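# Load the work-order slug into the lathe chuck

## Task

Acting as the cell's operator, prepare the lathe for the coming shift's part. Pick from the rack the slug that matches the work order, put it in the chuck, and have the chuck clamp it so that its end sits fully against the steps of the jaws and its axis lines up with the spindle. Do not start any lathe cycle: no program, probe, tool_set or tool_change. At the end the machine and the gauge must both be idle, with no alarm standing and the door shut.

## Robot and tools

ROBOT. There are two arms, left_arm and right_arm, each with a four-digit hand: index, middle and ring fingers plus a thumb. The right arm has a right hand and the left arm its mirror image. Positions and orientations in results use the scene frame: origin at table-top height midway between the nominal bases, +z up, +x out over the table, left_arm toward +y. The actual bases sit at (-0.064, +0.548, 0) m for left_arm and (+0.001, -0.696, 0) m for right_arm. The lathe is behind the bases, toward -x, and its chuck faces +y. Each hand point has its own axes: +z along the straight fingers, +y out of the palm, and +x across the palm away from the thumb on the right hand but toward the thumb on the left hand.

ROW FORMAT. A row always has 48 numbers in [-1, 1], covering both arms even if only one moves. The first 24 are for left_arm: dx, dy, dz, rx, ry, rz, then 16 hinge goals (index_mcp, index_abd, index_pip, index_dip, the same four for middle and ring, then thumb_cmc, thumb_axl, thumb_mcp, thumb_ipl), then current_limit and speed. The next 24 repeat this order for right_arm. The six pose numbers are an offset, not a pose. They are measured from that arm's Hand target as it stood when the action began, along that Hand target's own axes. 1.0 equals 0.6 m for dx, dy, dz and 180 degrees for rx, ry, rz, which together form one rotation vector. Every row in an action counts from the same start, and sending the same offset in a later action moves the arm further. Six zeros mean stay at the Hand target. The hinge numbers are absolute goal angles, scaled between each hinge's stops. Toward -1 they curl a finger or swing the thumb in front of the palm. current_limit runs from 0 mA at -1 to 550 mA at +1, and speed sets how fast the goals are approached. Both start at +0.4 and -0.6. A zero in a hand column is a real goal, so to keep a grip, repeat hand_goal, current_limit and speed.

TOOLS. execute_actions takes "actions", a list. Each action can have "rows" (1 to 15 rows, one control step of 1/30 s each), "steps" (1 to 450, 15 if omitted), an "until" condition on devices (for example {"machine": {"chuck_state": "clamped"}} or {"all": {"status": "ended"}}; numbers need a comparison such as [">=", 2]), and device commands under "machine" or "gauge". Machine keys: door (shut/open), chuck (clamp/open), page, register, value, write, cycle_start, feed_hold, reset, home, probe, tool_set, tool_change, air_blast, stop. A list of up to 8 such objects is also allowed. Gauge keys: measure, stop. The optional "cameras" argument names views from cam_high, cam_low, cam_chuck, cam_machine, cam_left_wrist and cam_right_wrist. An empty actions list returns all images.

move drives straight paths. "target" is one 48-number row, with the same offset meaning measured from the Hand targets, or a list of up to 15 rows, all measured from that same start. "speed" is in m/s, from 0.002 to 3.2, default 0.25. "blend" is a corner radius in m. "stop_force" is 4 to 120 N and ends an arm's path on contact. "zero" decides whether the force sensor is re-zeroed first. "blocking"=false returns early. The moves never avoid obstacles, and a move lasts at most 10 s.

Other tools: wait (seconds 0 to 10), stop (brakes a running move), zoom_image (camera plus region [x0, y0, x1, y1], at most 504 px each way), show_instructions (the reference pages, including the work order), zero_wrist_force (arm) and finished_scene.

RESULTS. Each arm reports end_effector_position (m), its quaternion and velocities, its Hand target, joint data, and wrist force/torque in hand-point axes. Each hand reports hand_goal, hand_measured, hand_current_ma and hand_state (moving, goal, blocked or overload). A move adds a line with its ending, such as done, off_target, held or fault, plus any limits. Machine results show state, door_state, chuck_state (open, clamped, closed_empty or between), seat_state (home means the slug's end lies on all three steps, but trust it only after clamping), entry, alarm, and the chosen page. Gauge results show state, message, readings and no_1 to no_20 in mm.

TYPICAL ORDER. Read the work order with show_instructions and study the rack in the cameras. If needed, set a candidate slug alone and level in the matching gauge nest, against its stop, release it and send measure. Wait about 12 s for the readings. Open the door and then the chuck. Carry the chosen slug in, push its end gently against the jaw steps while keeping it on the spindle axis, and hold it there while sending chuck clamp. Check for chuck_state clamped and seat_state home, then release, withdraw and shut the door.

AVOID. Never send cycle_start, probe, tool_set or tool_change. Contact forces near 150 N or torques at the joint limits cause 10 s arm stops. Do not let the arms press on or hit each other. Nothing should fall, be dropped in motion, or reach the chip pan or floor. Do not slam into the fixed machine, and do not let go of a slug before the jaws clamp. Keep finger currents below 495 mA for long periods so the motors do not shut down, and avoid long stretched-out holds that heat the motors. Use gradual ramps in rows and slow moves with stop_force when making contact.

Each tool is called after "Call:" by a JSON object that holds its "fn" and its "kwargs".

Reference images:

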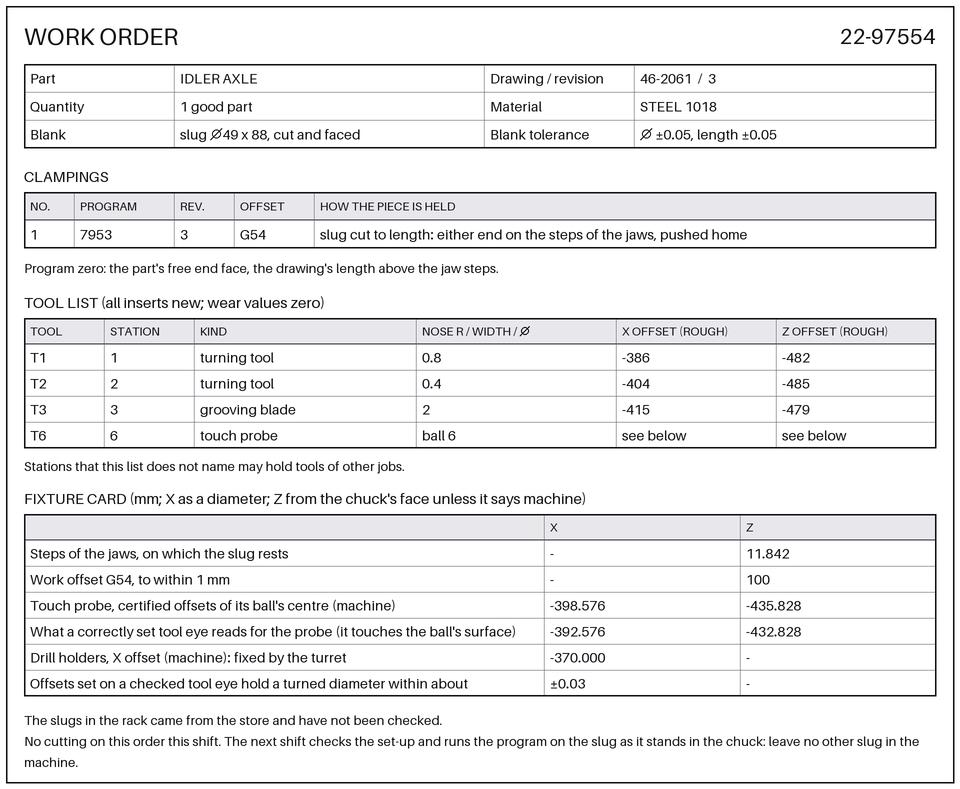

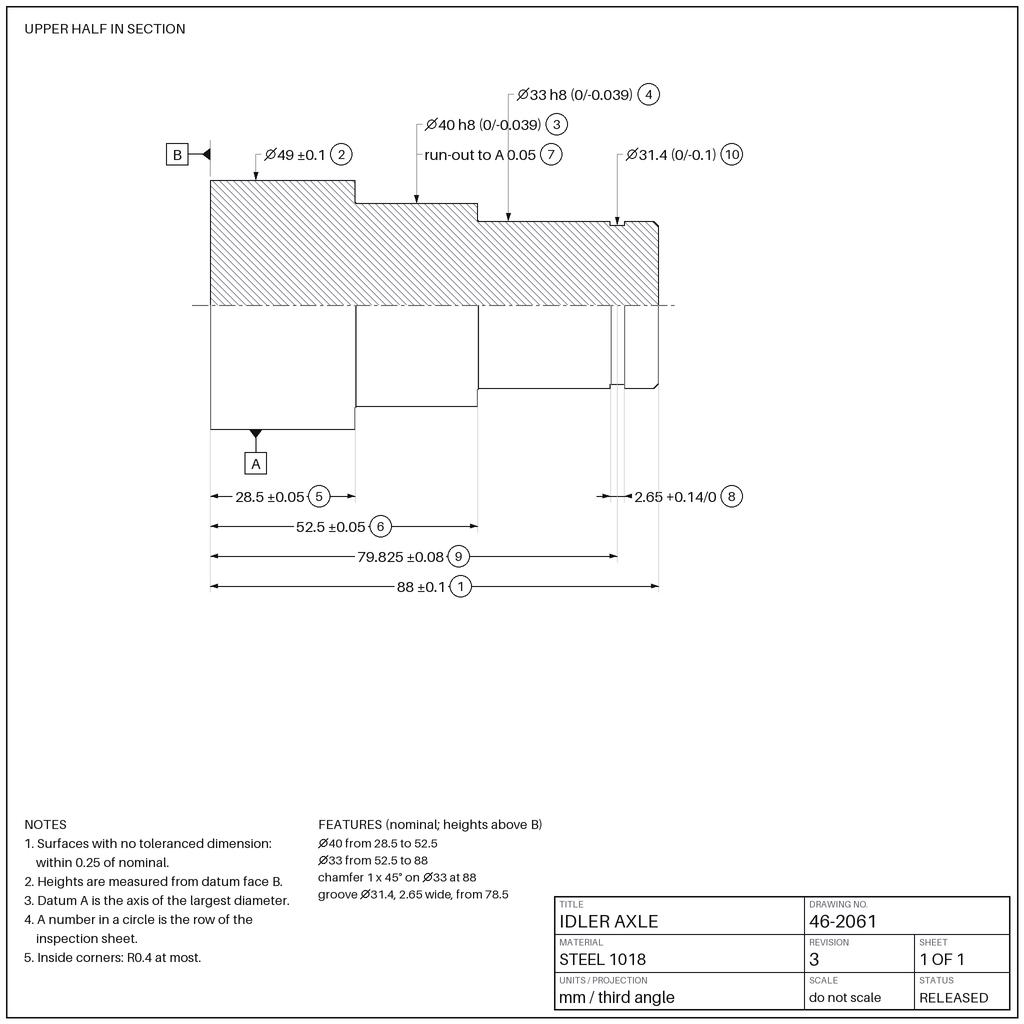

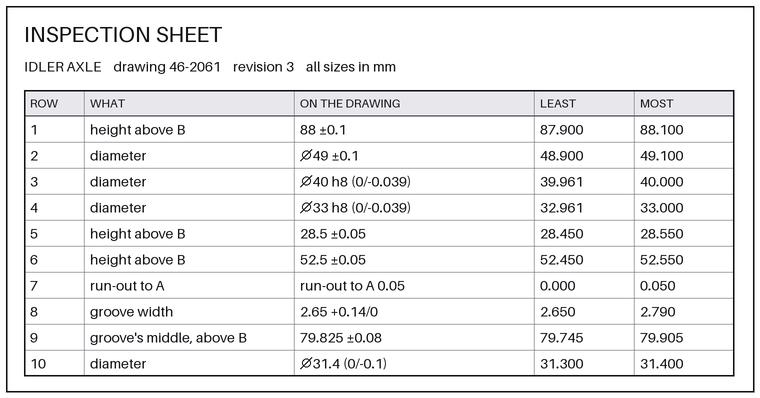

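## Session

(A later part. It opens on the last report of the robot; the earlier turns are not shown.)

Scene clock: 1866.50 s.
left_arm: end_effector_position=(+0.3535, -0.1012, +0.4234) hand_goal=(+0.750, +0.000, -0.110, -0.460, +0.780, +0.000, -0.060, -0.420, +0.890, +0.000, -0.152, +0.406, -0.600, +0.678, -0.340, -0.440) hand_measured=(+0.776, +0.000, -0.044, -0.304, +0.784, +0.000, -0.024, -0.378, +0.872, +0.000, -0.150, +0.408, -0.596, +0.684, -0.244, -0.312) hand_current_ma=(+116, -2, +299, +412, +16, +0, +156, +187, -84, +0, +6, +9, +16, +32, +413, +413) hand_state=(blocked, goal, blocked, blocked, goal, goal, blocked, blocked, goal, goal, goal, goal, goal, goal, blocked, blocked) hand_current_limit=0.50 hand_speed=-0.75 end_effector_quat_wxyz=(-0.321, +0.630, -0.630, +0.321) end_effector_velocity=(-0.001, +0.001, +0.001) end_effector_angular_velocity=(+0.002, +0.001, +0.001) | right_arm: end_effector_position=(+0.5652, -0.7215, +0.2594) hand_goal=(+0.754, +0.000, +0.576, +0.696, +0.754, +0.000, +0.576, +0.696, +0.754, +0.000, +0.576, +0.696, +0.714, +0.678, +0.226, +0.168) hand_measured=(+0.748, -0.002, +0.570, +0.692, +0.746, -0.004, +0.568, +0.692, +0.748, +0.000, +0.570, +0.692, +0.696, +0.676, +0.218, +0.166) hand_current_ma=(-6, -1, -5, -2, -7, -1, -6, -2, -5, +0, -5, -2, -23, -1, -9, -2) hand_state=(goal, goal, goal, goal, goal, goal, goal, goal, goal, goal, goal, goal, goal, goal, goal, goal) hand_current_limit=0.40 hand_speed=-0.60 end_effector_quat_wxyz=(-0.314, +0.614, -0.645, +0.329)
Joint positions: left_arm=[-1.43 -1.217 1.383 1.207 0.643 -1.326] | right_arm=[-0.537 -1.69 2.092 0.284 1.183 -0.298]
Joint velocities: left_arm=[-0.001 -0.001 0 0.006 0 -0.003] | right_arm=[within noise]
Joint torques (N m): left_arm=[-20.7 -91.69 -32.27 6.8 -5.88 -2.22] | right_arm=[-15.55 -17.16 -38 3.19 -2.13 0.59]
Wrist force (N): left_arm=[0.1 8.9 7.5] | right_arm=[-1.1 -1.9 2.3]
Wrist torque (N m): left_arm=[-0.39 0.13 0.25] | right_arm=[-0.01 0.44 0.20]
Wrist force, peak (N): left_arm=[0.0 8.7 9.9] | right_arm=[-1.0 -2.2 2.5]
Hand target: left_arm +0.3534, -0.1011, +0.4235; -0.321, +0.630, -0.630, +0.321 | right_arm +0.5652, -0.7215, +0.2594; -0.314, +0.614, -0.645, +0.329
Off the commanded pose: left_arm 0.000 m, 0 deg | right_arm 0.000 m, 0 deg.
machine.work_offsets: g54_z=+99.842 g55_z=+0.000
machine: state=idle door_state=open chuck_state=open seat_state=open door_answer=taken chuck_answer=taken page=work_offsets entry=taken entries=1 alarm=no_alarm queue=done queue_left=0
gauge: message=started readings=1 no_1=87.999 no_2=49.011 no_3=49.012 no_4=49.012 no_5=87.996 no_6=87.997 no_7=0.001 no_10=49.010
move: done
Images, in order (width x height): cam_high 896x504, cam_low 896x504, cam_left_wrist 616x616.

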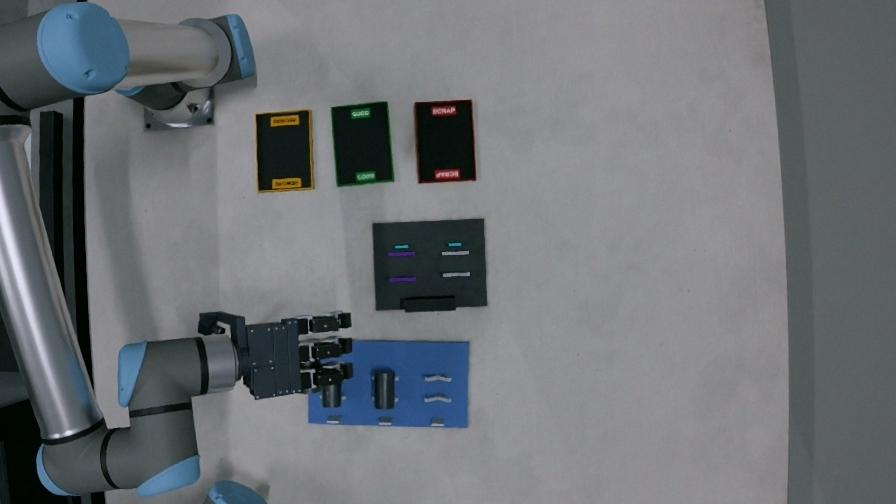

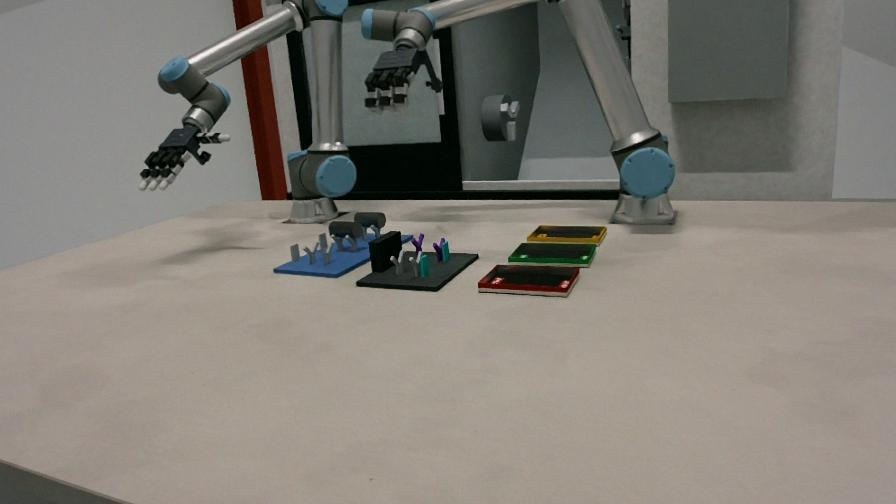

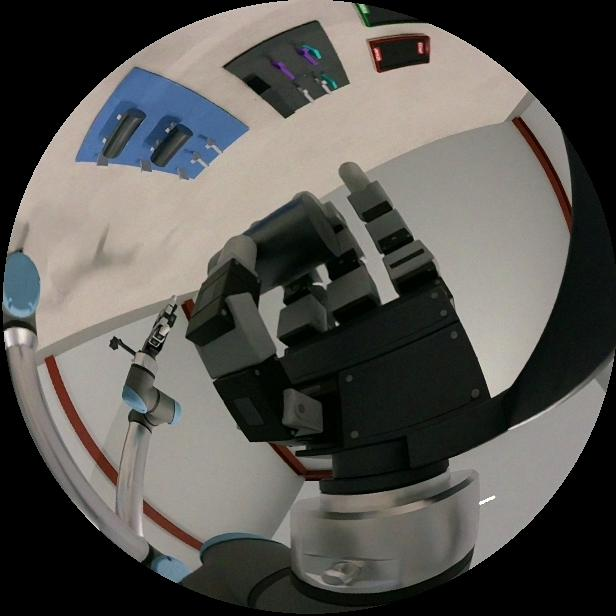

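Call:
{"fn": "move", "kwargs": {"target": [0,0,0,-0.178,0,0, 0.75,0,-0.11,-0.46,0.78,0,-0.06,-0.42,0.89,0,-0.153,0.406,-0.6,0.678,-0.34,-0.44,0.5,-0.75, 0,0,0,0,0,0, 0.754,0,0.576,0.696,0.754,0,0.576,0.696,0.754,0,0.576,0.696,0.714,0.678,0.226,0.168,0.4,-0.6], "speed": 0.12, "cameras": ["cam_left_wrist","cam_high","cam_low"]}}

Call:
{"fn": "zoom_image", "kwargs": {"camera": "cam_left_wrist", "region": [140, 120, 400, 380]}}

Scene clock: 1877.40 s.
left_arm: end_effector_position=(+0.3534, -0.1011, +0.4235) hand_goal=(+0.750, +0.000, -0.110, -0.460, +0.780, +0.000, -0.060, -0.420, +0.890, +0.000, -0.152, +0.406, -0.600, +0.678, -0.340, -0.440) hand_measured=(+0.796, -0.004, -0.026, -0.304, +0.802, +0.000, -0.018, -0.380, +0.878, +0.000, -0.150, +0.408, -0.594, +0.692, -0.296, -0.440) hand_current_ma=(+221, -11, +383, +412, +96, +0, +184, +174, -50, +0, +6, +9, +28, +67, +257, +4) hand_state=(blocked, goal, blocked, blocked, blocked, goal, blocked, blocked, goal, goal, goal, goal, goal, goal, blocked, goal) hand_current_limit=0.50 hand_speed=-0.75 end_effector_quat_wxyz=(-0.135, +0.694, -0.694, +0.134) | right_arm: end_effector_position=(+0.5652, -0.7215, +0.2594) hand_goal=(+0.754, +0.000, +0.576, +0.696, +0.754, +0.000, +0.576, +0.696, +0.754, +0.000, +0.576, +0.696, +0.714, +0.678, +0.226, +0.168) hand_measured=(+0.748, -0.002, +0.570, +0.692, +0.746, -0.004, +0.568, +0.692, +0.748, +0.000, +0.570, +0.692, +0.696, +0.676, +0.218, +0.166) hand_current_ma=(-6, -1, -5, -2, -7, -1, -6, -2, -5, +0, -5, -2, -23, -1, -9, -2) hand_state=(goal, goal, goal, goal, goal, goal, goal, goal, goal, goal, goal, goal, goal, goal, goal, goal) hand_current_limit=0.40 hand_speed=-0.60 end_effector_quat_wxyz=(-0.314, +0.614, -0.645, +0.329)
Joint positions: left_arm=[-1.239 -1.11 1.162 1.387 1.21 -1.209] | right_arm=[-0.537 -1.69 2.092 0.284 1.183 -0.298]
Joint torques (N m): left_arm=[16.41 -71.62 -52.28 6.74 0.8 1.94] | right_arm=[-14.13 -17.23 -37.44 3.11 -1.78 0.69]
Wrist force (N): left_arm=[0.4 3.7 11.6] | right_arm=[-1.0 -1.9 2.3]
Wrist torque (N m): left_arm=[-0.57 -0.04 0.00] | right_arm=[0.00 0.43 0.21]
Wrist force, peak (N): left_arm=[-0.1 9.9 7.7] | right_arm=[-1.1 -2.1 2.5]
Hand target: left_arm +0.3534, -0.1011, +0.4235; -0.135, +0.694, -0.694, +0.134 | right_arm +0.5652, -0.7215, +0.2594; -0.314, +0.614, -0.645, +0.329
Off the commanded pose: left_arm 0.000 m, 0 deg | right_arm 0.000 m, 0 deg.
machine.work_offsets: g54_z=+99.842 g55_z=+0.000
machine: state=idle door_state=open chuck_state=open seat_state=open door_answer=taken chuck_answer=taken page=work_offsets entry=taken entries=1 alarm=no_alarm queue=done queue_left=0
gauge: message=started readings=1 no_1=87.999 no_2=49.011 no_3=49.012 no_4=49.012 no_5=87.996 no_6=87.997 no_7=0.001 no_10=49.010
move: done
Images, in order (width x height): cam_high 896x504, cam_low 896x504, cam_left_wrist 616x616.

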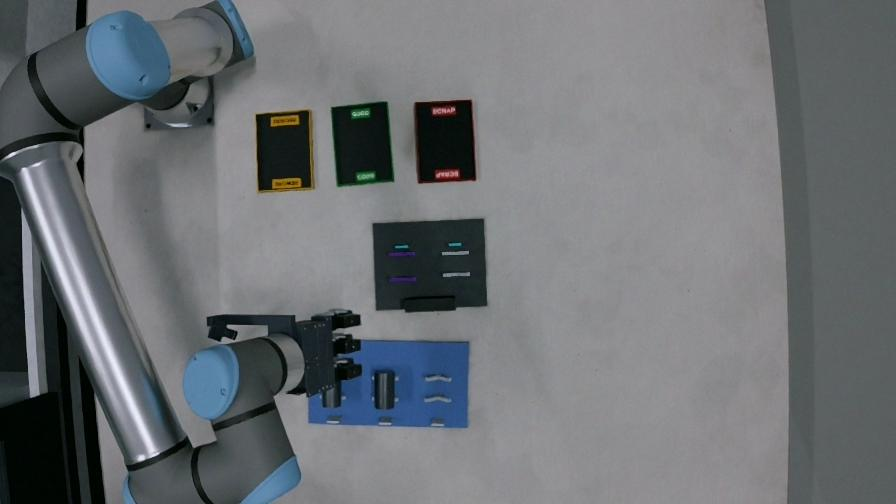

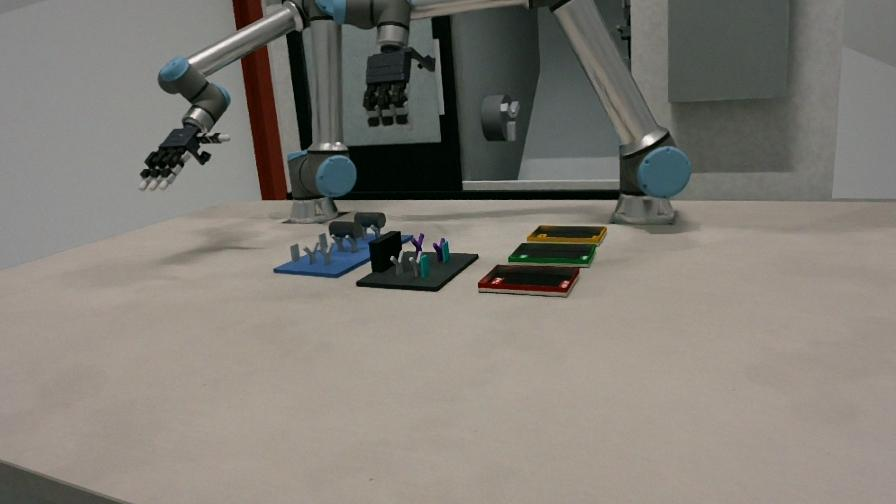

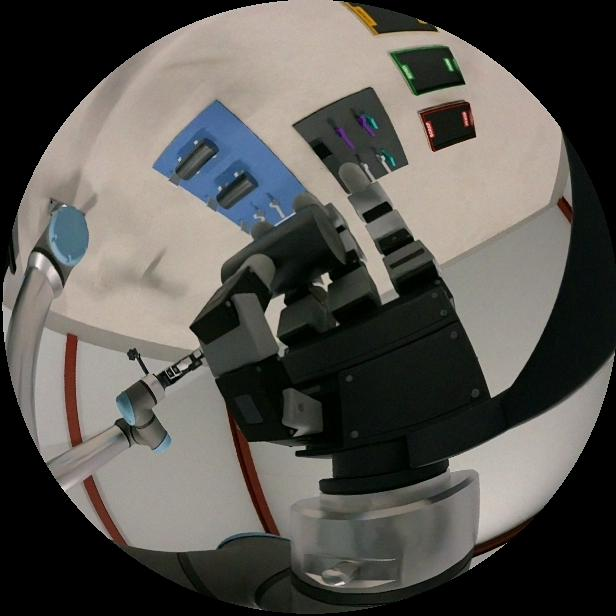

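Scaled by 1.938 from the camera's 616x616 image, which has a finer 880x880 frame.

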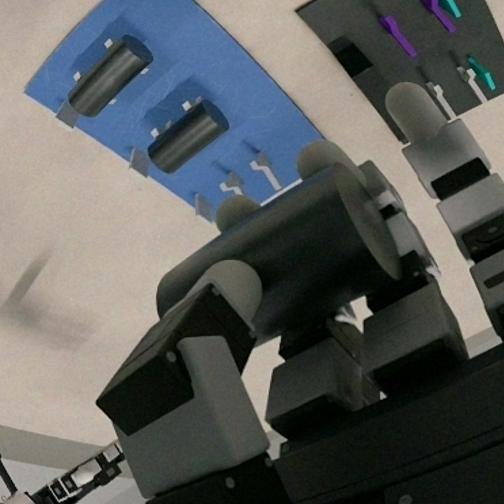

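Call:
{"fn": "execute_actions", "kwargs": {"actions": [{"rows":[[0,0,0,0,0,0, 0.75,0,-0.12,-0.46,0.77,0,-0.08,-0.44,0.89,0,-0.153,0.406,-0.6,0.678,-0.38,-0.48,0.7,-0.8, 0,0,0,0,0,0, 0.754,0,0.576,0.696,0.754,0,0.576,0.696,0.754,0,0.576,0.696,0.714,0.678,0.226,0.168,0.4,-0.6]],"steps":45}], "cameras": ["cam_left_wrist"]}}

Call:
{"fn": "zoom_image", "kwargs": {"camera": "cam_left_wrist", "region": [140, 120, 400, 380]}}

Scene clock: 1886.50 s.
left_arm: end_effector_position=(+0.3534, -0.1011, +0.4235) hand_goal=(+0.750, +0.000, -0.120, -0.460, +0.770, +0.000, -0.080, -0.440, +0.890, +0.000, -0.152, +0.406, -0.600, +0.678, -0.380, -0.480) hand_measured=(+0.802, -0.006, -0.026, -0.304, +0.796, +0.000, -0.018, -0.392, +0.878, +0.000, -0.150, +0.408, -0.592, +0.696, -0.328, -0.476) hand_current_ma=(+251, -20, +432, +468, +119, +0, +279, +217, -50, +0, +6, +9, +35, +94, +304, +15) hand_state=(blocked, goal, blocked, blocked, blocked, goal, blocked, blocked, goal, goal, goal, goal, goal, goal, blocked, goal) hand_current_limit=0.70 hand_speed=-0.80 end_effector_quat_wxyz=(-0.135, +0.694, -0.694, +0.134) | right_arm: end_effector_position=(+0.5652, -0.7215, +0.2594) hand_goal=(+0.754, +0.000, +0.576, +0.696, +0.754, +0.000, +0.576, +0.696, +0.754, +0.000, +0.576, +0.696, +0.714, +0.678, +0.226, +0.168) hand_measured=(+0.748, -0.002, +0.570, +0.692, +0.746, -0.004, +0.568, +0.692, +0.748, +0.000, +0.570, +0.692, +0.696, +0.676, +0.218, +0.166) hand_current_ma=(-6, -1, -5, -2, -7, -1, -6, -2, -5, +0, -5, -2, -23, -1, -9, -2) hand_state=(goal, goal, goal, goal, goal, goal, goal, goal, goal, goal, goal, goal, goal, goal, goal, goal) hand_current_limit=0.40 hand_speed=-0.60 end_effector_quat_wxyz=(-0.314, +0.614, -0.645, +0.329)
Joint positions: left_arm=[-1.239 -1.11 1.161 1.387 1.211 -1.209] | right_arm=[-0.537 -1.69 2.092 0.284 1.183 -0.298]
Joint torques (N m): left_arm=[5.64 -72 -49.02 5.84 -0.76 2.03] | right_arm=[-13.67 -18.15 -38.26 3.44 -1.89 0.65]
Wrist force (N): left_arm=[0.3 3.7 11.5] | right_arm=[-1.2 -2.0 2.1]
Wrist torque (N m): left_arm=[-0.62 -0.04 0.00] | right_arm=[0.00 0.46 0.19]
Wrist force, peak (N): left_arm=[0.6 2.7 12.3] | right_arm=[-1.0 -2.3 2.3]
Hand target: left_arm +0.3534, -0.1011, +0.4235; -0.135, +0.694, -0.694, +0.134 | right_arm +0.5652, -0.7215, +0.2594; -0.314, +0.614, -0.645, +0.329
Off the commanded pose: left_arm 0.000 m, 0 deg | right_arm 0.000 m, 0 deg.
machine.work_offsets: g54_z=+99.842 g55_z=+0.000
machine: state=idle door_state=open chuck_state=open seat_state=open door_answer=taken chuck_answer=taken page=work_offsets entry=taken entries=1 alarm=no_alarm queue=done queue_left=0
gauge: message=started readings=1 no_1=87.999 no_2=49.011 no_3=49.012 no_4=49.012 no_5=87.996 no_6=87.997 no_7=0.001 no_10=49.010
Images, in order (width x height): cam_left_wrist 616x616.

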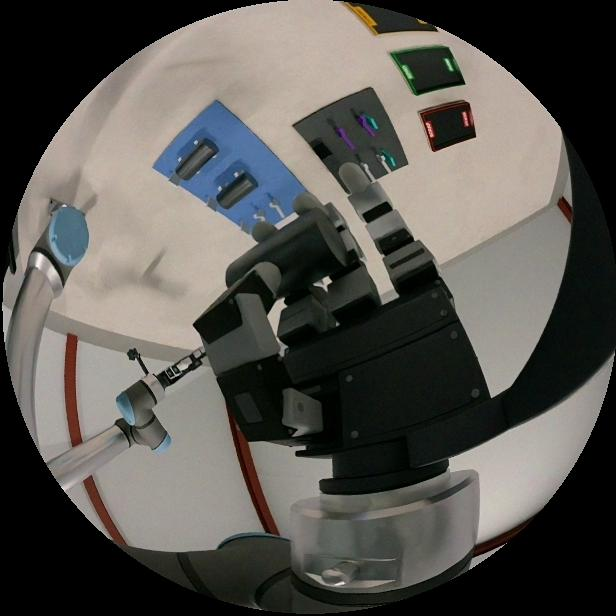

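Scaled by 1.938 from the camera's 616x616 image, which has a finer 880x880 frame.

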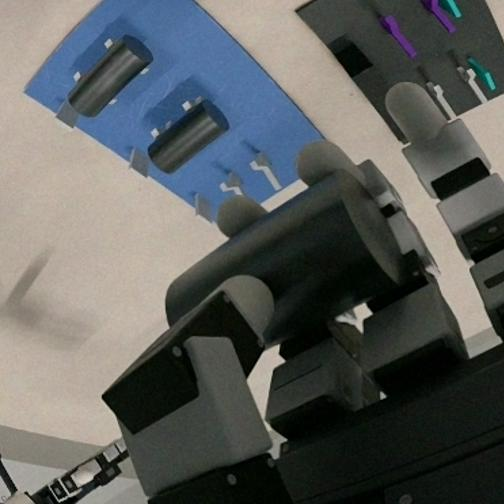

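Call:
{"fn": "move", "kwargs": {"target": [0,0,0,-0.178,0,0, 0.75,0,-0.12,-0.46,0.77,0,-0.08,-0.44,0.89,0,-0.153,0.406,-0.6,0.678,-0.35,-0.48,0.7,-0.8, 0,0,0,0,0,0, 0.754,0,0.576,0.696,0.754,0,0.576,0.696,0.754,0,0.576,0.696,0.714,0.678,0.226,0.168,0.4,-0.6], "speed": 0.12, "cameras": ["cam_left_wrist","cam_high","cam_low"]}}

Call:
{"fn": "zoom_image", "kwargs": {"camera": "cam_left_wrist", "region": [140, 120, 400, 380]}}

Call:
{"fn": "zoom_image", "kwargs": {"camera": "cam_low", "region": [320, 0, 470, 150]}}

Scene clock: 1896.73 s.
left_arm: end_effector_position=(+0.3534, -0.1011, +0.4235) hand_goal=(+0.750, +0.000, -0.120, -0.460, +0.770, +0.000, -0.080, -0.440, +0.890, +0.000, -0.152, +0.406, -0.600, +0.678, -0.350, -0.480) hand_measured=(+0.814, -0.006, -0.026, -0.326, +0.798, +0.002, -0.018, -0.392, +0.888, +0.000, -0.150, +0.408, -0.592, +0.696, -0.332, -0.482) hand_current_ma=(+308, -21, +432, +467, +128, +7, +279, +217, -7, +0, +6, +9, +37, +96, +94, -7) hand_state=(blocked, goal, blocked, blocked, blocked, goal, blocked, blocked, goal, goal, goal, goal, goal, goal, goal, goal) hand_current_limit=0.70 hand_speed=-0.80 end_effector_quat_wxyz=(+0.062, +0.704, -0.705, -0.062) | right_arm: end_effector_position=(+0.5652, -0.7215, +0.2594) hand_goal=(+0.754, +0.000, +0.576, +0.696, +0.754, +0.000, +0.576, +0.696, +0.754, +0.000, +0.576, +0.696, +0.714, +0.678, +0.226, +0.168) hand_measured=(+0.748, -0.002, +0.570, +0.692, +0.746, -0.004, +0.568, +0.692, +0.748, +0.000, +0.570, +0.692, +0.696, +0.676, +0.218, +0.166) hand_current_ma=(-6, -1, -5, -2, -7, -1, -6, -2, -5, +0, -5, -2, -23, -1, -9, -2) hand_state=(goal, goal, goal, goal, goal, goal, goal, goal, goal, goal, goal, goal, goal, goal, goal, goal) hand_current_limit=0.40 hand_speed=-0.60 end_effector_quat_wxyz=(-0.314, +0.614, -0.645, +0.329)
Joint positions: left_arm=[-1.072 -0.943 1.005 1.595 1.725 -1.06] | right_arm=[-0.537 -1.69 2.092 0.284 1.183 -0.298]
Joint torques (N m): left_arm=[17.19 -84.55 -51.17 7.98 3.52 1.69] | right_arm=[-14.89 -17.66 -36.62 3.34 -1.77 0.56]
Wrist force (N): left_arm=[0.5 -2.4 12.4] | right_arm=[-1.1 -1.9 2.4]
Wrist torque (N m): left_arm=[-0.45 -0.13 -0.05] | right_arm=[-0.02 0.45 0.20]
Wrist force, peak (N): left_arm=[0.8 -2.4 12.8] | right_arm=[-0.9 -2.1 2.6]
Hand target: left_arm +0.3534, -0.1011, +0.4235; +0.062, +0.704, -0.705, -0.063 | right_arm +0.5652, -0.7215, +0.2594; -0.314, +0.614, -0.645, +0.329
Off the commanded pose: left_arm 0.000 m, 0 deg | right_arm 0.000 m, 0 deg.
machine.work_offsets: g54_z=+99.842 g55_z=+0.000
machine: state=idle door_state=open chuck_state=open seat_state=open door_answer=taken chuck_answer=taken page=work_offsets entry=taken entries=1 alarm=no_alarm queue=done queue_left=0
gauge: message=started readings=1 no_1=87.999 no_2=49.011 no_3=49.012 no_4=49.012 no_5=87.996 no_6=87.997 no_7=0.001 no_10=49.010
move: done
Images, in order (width x height): cam_high 896x504, cam_low 896x504, cam_left_wrist 616x616.

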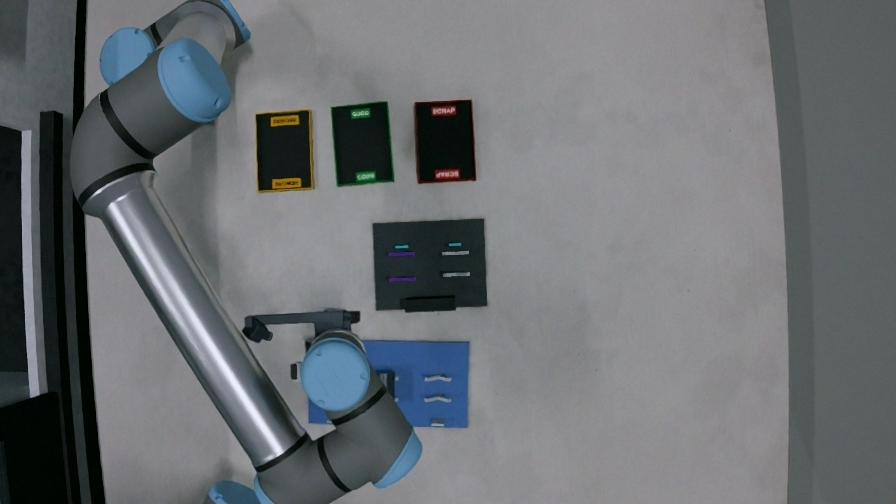

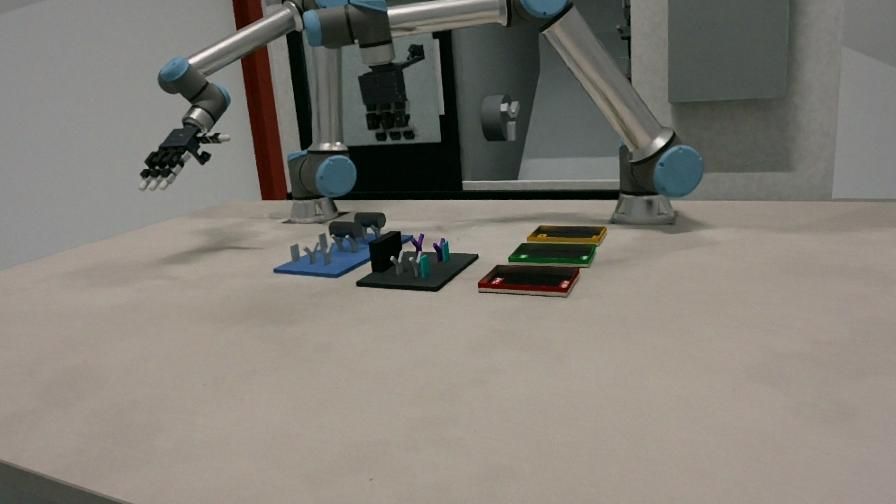

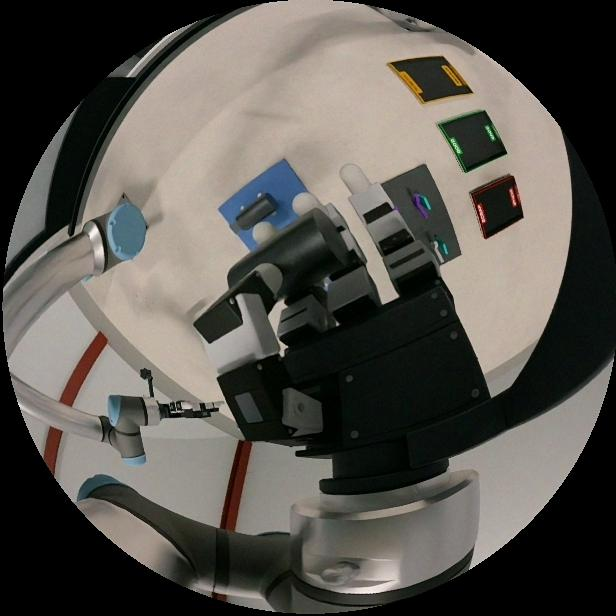

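Scaled by 1.938 from the camera's 616x616 image, which has a finer 880x880 frame.

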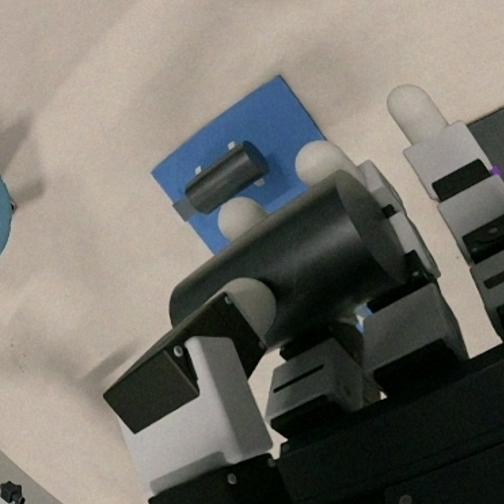

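Scaled by 3.360 from the camera's 896x504 image, which has a finer 1280x720 frame.

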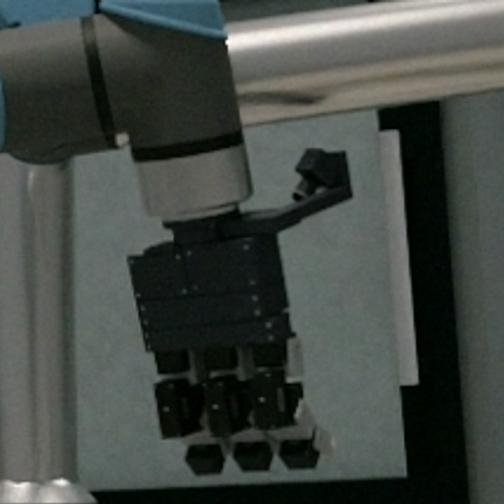

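Call:
{"fn": "move", "kwargs": {"target": [0,0.9165,0.111,0,0,0, 0.75,0,-0.12,-0.46,0.77,0,-0.08,-0.44,0.89,0,-0.153,0.406,-0.6,0.678,-0.35,-0.48,0.7,-0.8, 0,0,0,0,0,0, 0.754,0,0.576,0.696,0.754,0,0.576,0.696,0.754,0,0.576,0.696,0.714,0.678,0.226,0.168,0.4,-0.6], "speed": 0.16, "cameras": ["cam_left_wrist","cam_high","cam_low","cam_machine"]}}

Scene clock: 1910.60 s.
left_arm: end_effector_position=(-0.1995, -0.1008, +0.4546) hand_goal=(+0.750, +0.000, -0.120, -0.460, +0.770, +0.000, -0.080, -0.440, +0.890, +0.000, -0.152, +0.406, -0.600, +0.678, -0.350, -0.480) hand_measured=(+0.818, -0.006, -0.026, -0.334, +0.802, +0.002, -0.018, -0.392, +0.888, +0.000, -0.150, +0.408, -0.590, +0.696, -0.336, -0.482) hand_current_ma=(+327, -21, +432, +467, +144, +7, +278, +217, -4, +0, +6, +9, +37, +97, +80, -8) hand_state=(blocked, goal, blocked, blocked, blocked, goal, blocked, blocked, goal, goal, goal, goal, goal, goal, goal, goal) hand_current_limit=0.70 hand_speed=-0.80 end_effector_quat_wxyz=(+0.062, +0.704, -0.705, -0.063) | right_arm: end_effector_position=(+0.5652, -0.7215, +0.2594) hand_goal=(+0.754, +0.000, +0.576, +0.696, +0.754, +0.000, +0.576, +0.696, +0.754, +0.000, +0.576, +0.696, +0.714, +0.678, +0.226, +0.168) hand_measured=(+0.748, -0.002, +0.570, +0.692, +0.746, -0.004, +0.568, +0.692, +0.748, +0.000, +0.570, +0.692, +0.696, +0.676, +0.218, +0.166) hand_current_ma=(-6, -1, -5, -2, -7, -1, -6, -2, -5, +0, -5, -2, -23, -1, -9, -2) hand_state=(goal, goal, goal, goal, goal, goal, goal, goal, goal, goal, goal, goal, goal, goal, goal, goal) hand_current_limit=0.40 hand_speed=-0.60 end_effector_quat_wxyz=(-0.314, +0.614, -0.645, +0.329)
Joint positions: left_arm=[-1.871 -1.314 1.462 1.371 1.74 -1.871] | right_arm=[-0.537 -1.69 2.092 0.284 1.183 -0.298]
Joint torques (N m): left_arm=[-17.79 -51.03 -52.4 2.74 -0.66 -1.34] | right_arm=[-14.21 -17.75 -36.32 3.02 -1.48 0.83]
Wrist force (N): left_arm=[0.5 -2.3 12.3] | right_arm=[-1.0 -2.1 2.1]
Wrist torque (N m): left_arm=[-0.44 -0.14 0.21] | right_arm=[-0.01 0.44 0.20]
Wrist force, peak (N): left_arm=[-1.0 -5.7 12.4] | right_arm=[-1.2 -2.3 2.4]
Hand target: left_arm -0.1996, -0.1008, +0.4546; +0.062, +0.704, -0.705, -0.063 | right_arm +0.5652, -0.7215, +0.2594; -0.314, +0.614, -0.645, +0.329
Off the commanded pose: left_arm 0.000 m, 0 deg | right_arm 0.000 m, 0 deg.
machine.work_offsets: g54_z=+99.842 g55_z=+0.000
machine: state=idle door_state=open chuck_state=open seat_state=open door_answer=taken chuck_answer=taken page=work_offsets entry=taken entries=1 alarm=no_alarm queue=done queue_left=0
gauge: message=started readings=1 no_1=87.999 no_2=49.011 no_3=49.012 no_4=49.012 no_5=87.996 no_6=87.997 no_7=0.001 no_10=49.010
move: done
Images, in order (width x height): cam_high 896x504, cam_low 896x504, cam_machine 896x504, cam_left_wrist 616x616.

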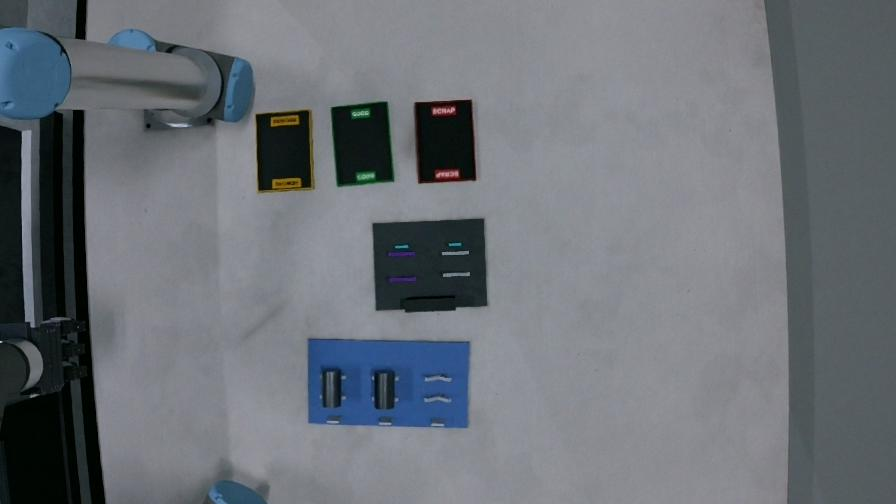

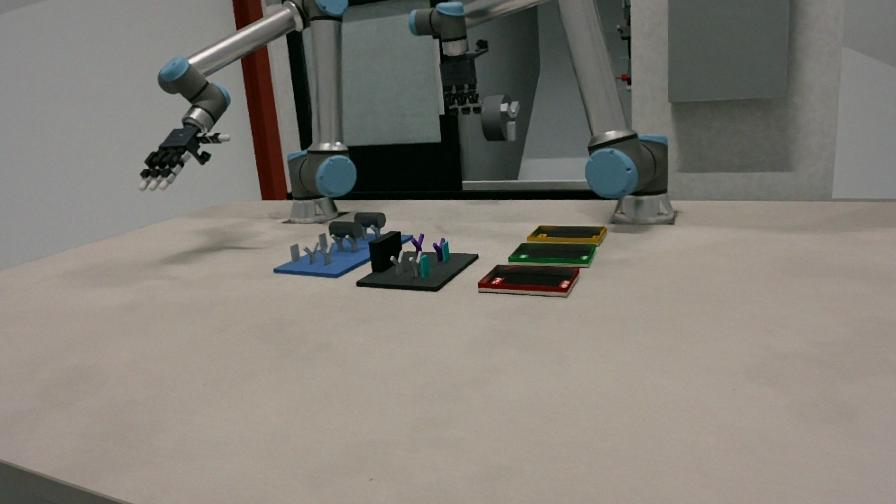

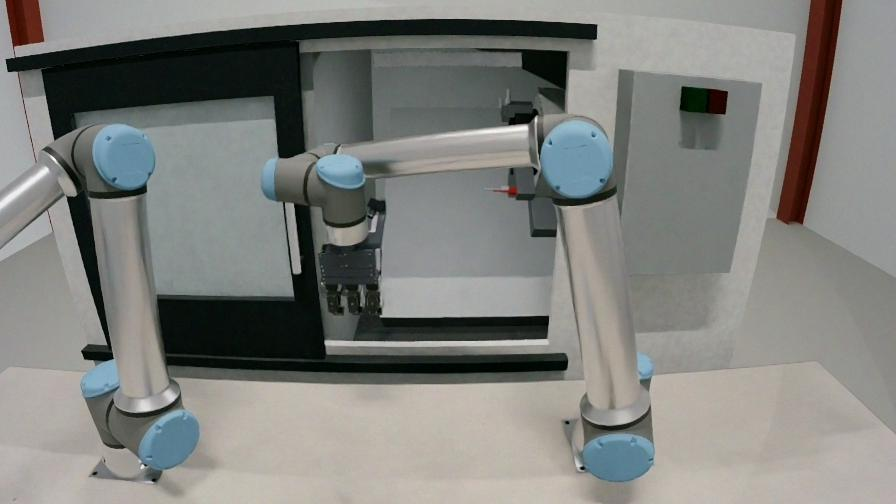

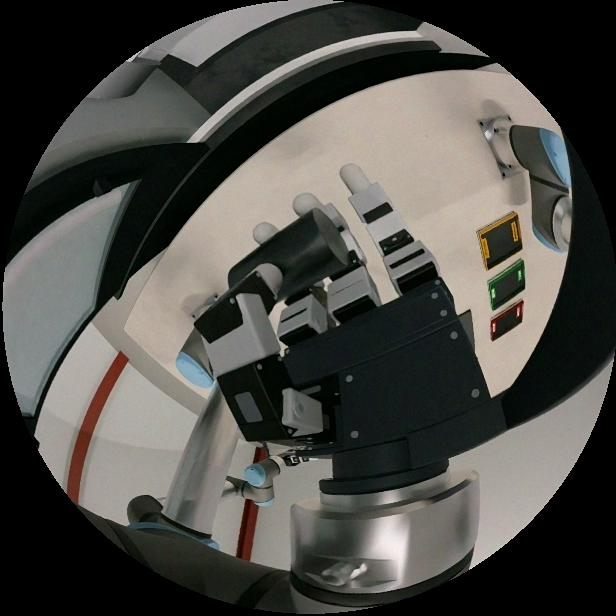

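Call:
{"fn": "move", "kwargs": {"target": [-0.2013,0.4012,0.1295,-0.0556,0,0, 0.75,0,-0.12,-0.46,0.77,0,-0.08,-0.44,0.89,0,-0.153,0.406,-0.6,0.678,-0.35,-0.48,0.7,-0.8, 0,0,0,0,0,0, 0.754,0,0.576,0.696,0.754,0,0.576,0.696,0.754,0,0.576,0.696,0.714,0.678,0.226,0.168,0.4,-0.6], "speed": 0.13, "cameras": ["cam_left_wrist","cam_chuck","cam_low","cam_machine"]}}

Scene clock: 1938.87 s.
left_arm: end_effector_position=(-0.4501, +0.0201, +0.4204) hand_goal=(+0.750, +0.000, -0.120, -0.460, +0.770, +0.000, -0.080, -0.440, +0.890, +0.000, -0.152, +0.406, -0.600, +0.678, -0.350, -0.480) hand_measured=(+0.818, -0.004, -0.026, -0.336, +0.804, +0.002, -0.020, -0.392, +0.890, +0.000, -0.150, +0.408, -0.590, +0.696, -0.336, -0.482) hand_current_ma=(+333, -15, +432, +467, +157, +9, +270, +217, -1, +0, +6, +9, +37, +97, +74, -8) hand_state=(blocked, goal, blocked, blocked, blocked, goal, blocked, blocked, goal, goal, goal, goal, goal, goal, goal, goal) hand_current_limit=0.70 hand_speed=-0.80 end_effector_quat_wxyz=(+0.123, +0.696, -0.696, -0.124) | right_arm: end_effector_position=(+0.5652, -0.7215, +0.2594) hand_goal=(+0.754, +0.000, +0.576, +0.696, +0.754, +0.000, +0.576, +0.696, +0.754, +0.000, +0.576, +0.696, +0.714, +0.678, +0.226, +0.168) hand_measured=(+0.748, -0.002, +0.570, +0.692, +0.746, -0.004, +0.568, +0.692, +0.748, +0.000, +0.570, +0.692, +0.696, +0.676, +0.218, +0.166) hand_current_ma=(-6, -1, -5, -2, -7, -1, -6, -2, -5, +0, -5, -2, -23, -1, -9, -2) hand_state=(goal, goal, goal, goal, goal, goal, goal, goal, goal, goal, goal, goal, goal, goal, goal, goal) hand_current_limit=0.40 hand_speed=-0.60 end_effector_quat_wxyz=(-0.314, +0.614, -0.645, +0.329)
Joint positions: left_arm=[-2.31 -1.432 1.672 1.09 1.829 -2.337] | right_arm=[-0.537 -1.69 2.092 0.284 1.183 -0.298]
Joint torques (N m): left_arm=[-16.03 -75.78 -31.13 1.68 -0.61 -1.46] | right_arm=[-13.32 -17.54 -34.65 3.22 -1.14 0.76]
Wrist force (N): left_arm=[0.6 -4.0 12.1] | right_arm=[-0.8 -1.8 2.2]
Wrist torque (N m): left_arm=[-0.35 -0.16 0.20] | right_arm=[0.02 0.41 0.23]
Wrist force, peak (N): left_arm=[0.0 -3.0 12.9] | right_arm=[-1.2 -2.1 2.5]
Hand target: left_arm -0.4502, +0.0201, +0.4204; +0.123, +0.696, -0.696, -0.124 | right_arm +0.5652, -0.7215, +0.2594; -0.314, +0.614, -0.645, +0.329
Off the commanded pose: left_arm 0.000 m, 0 deg | right_arm 0.000 m, 0 deg.
machine.work_offsets: g54_z=+99.842 g55_z=+0.000
machine: state=idle door_state=open chuck_state=open seat_state=open door_answer=taken chuck_answer=taken page=work_offsets entry=taken entries=1 alarm=no_alarm queue=done queue_left=0
gauge: message=started readings=1 no_1=87.999 no_2=49.011 no_3=49.012 no_4=49.012 no_5=87.996 no_6=87.997 no_7=0.001 no_10=49.010
move: done
Images, in order (width x height): cam_low 896x504, cam_chuck 896x504, cam_machine 896x504, cam_left_wrist 616x616.

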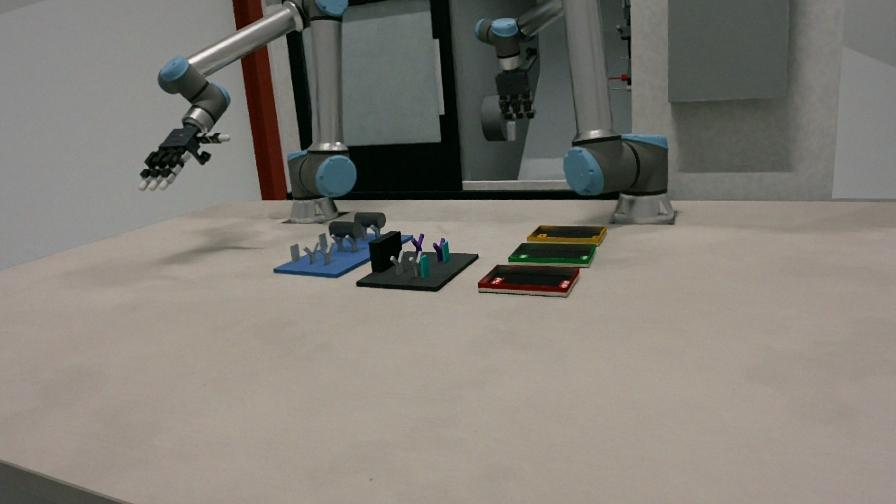

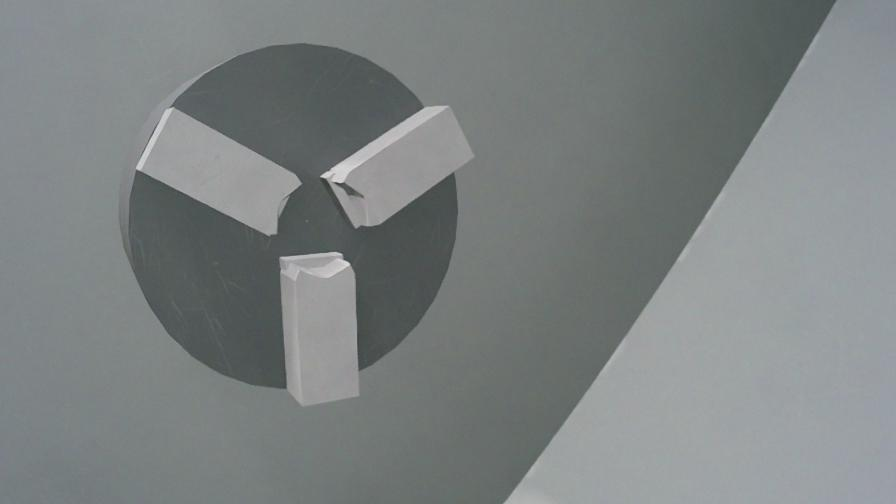

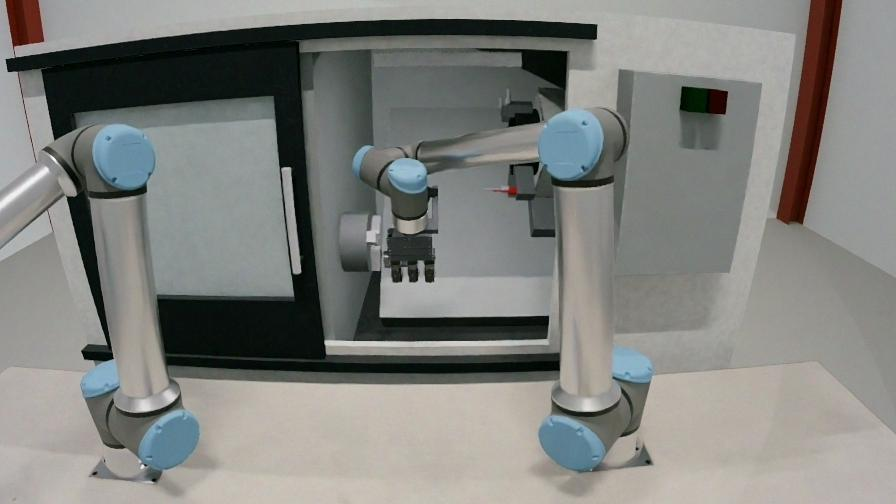

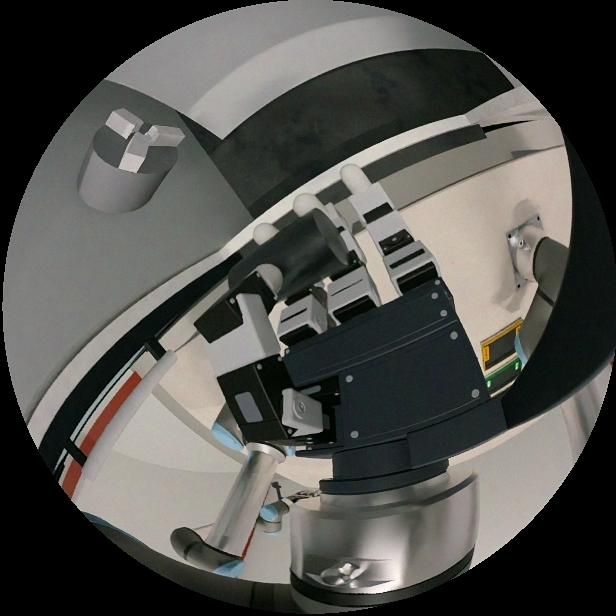

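Call:
{"fn": "zoom_image", "kwargs": {"camera": "cam_chuck", "region": [110, 30, 490, 420]}}

Call:
{"fn": "zoom_image", "kwargs": {"camera": "cam_chuck", "region": [240, 140, 400, 300]}}

Call:
{"fn": "zoom_image", "kwargs": {"camera": "cam_machine", "region": [320, 130, 480, 300]}}

Call:
{"fn": "zoom_image", "kwargs": {"camera": "cam_low", "region": [460, 10, 580, 160]}}

Scaled by 1.292 from the camera's 896x504 image, which has a finer 1280x720 frame.

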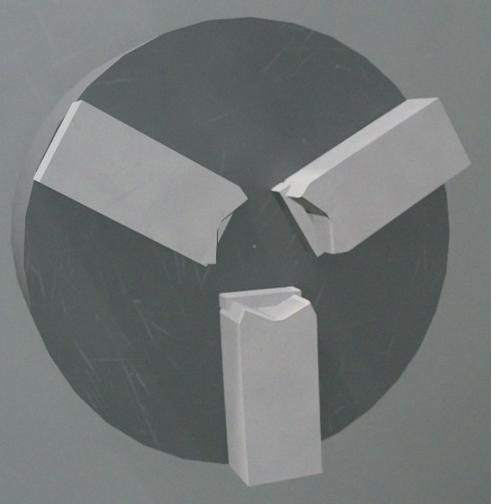

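Scaled by 3.150 from the camera's 896x504 image, which has a finer 1280x720 frame.

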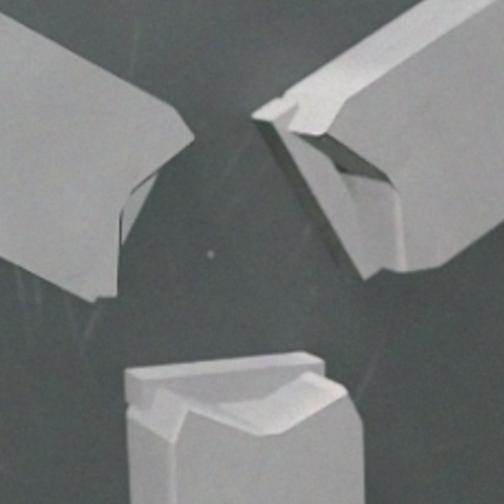

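Scaled by 2.965 from the camera's 896x504 image, which has a finer 1280x720 frame.

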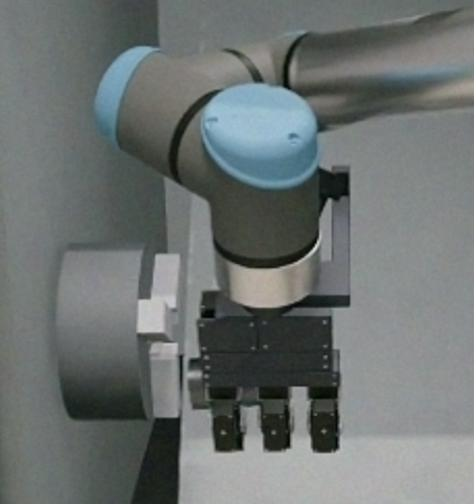

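Scaled by 3.360 from the camera's 896x504 image, which has a finer 1280x720 frame.

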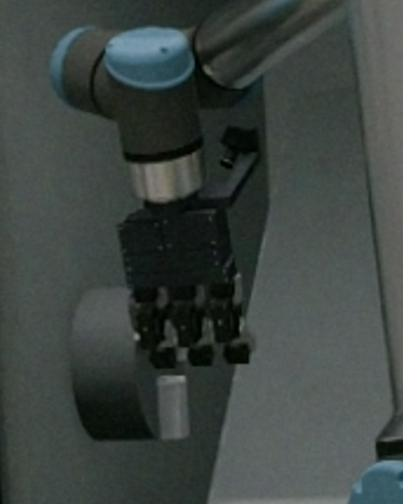

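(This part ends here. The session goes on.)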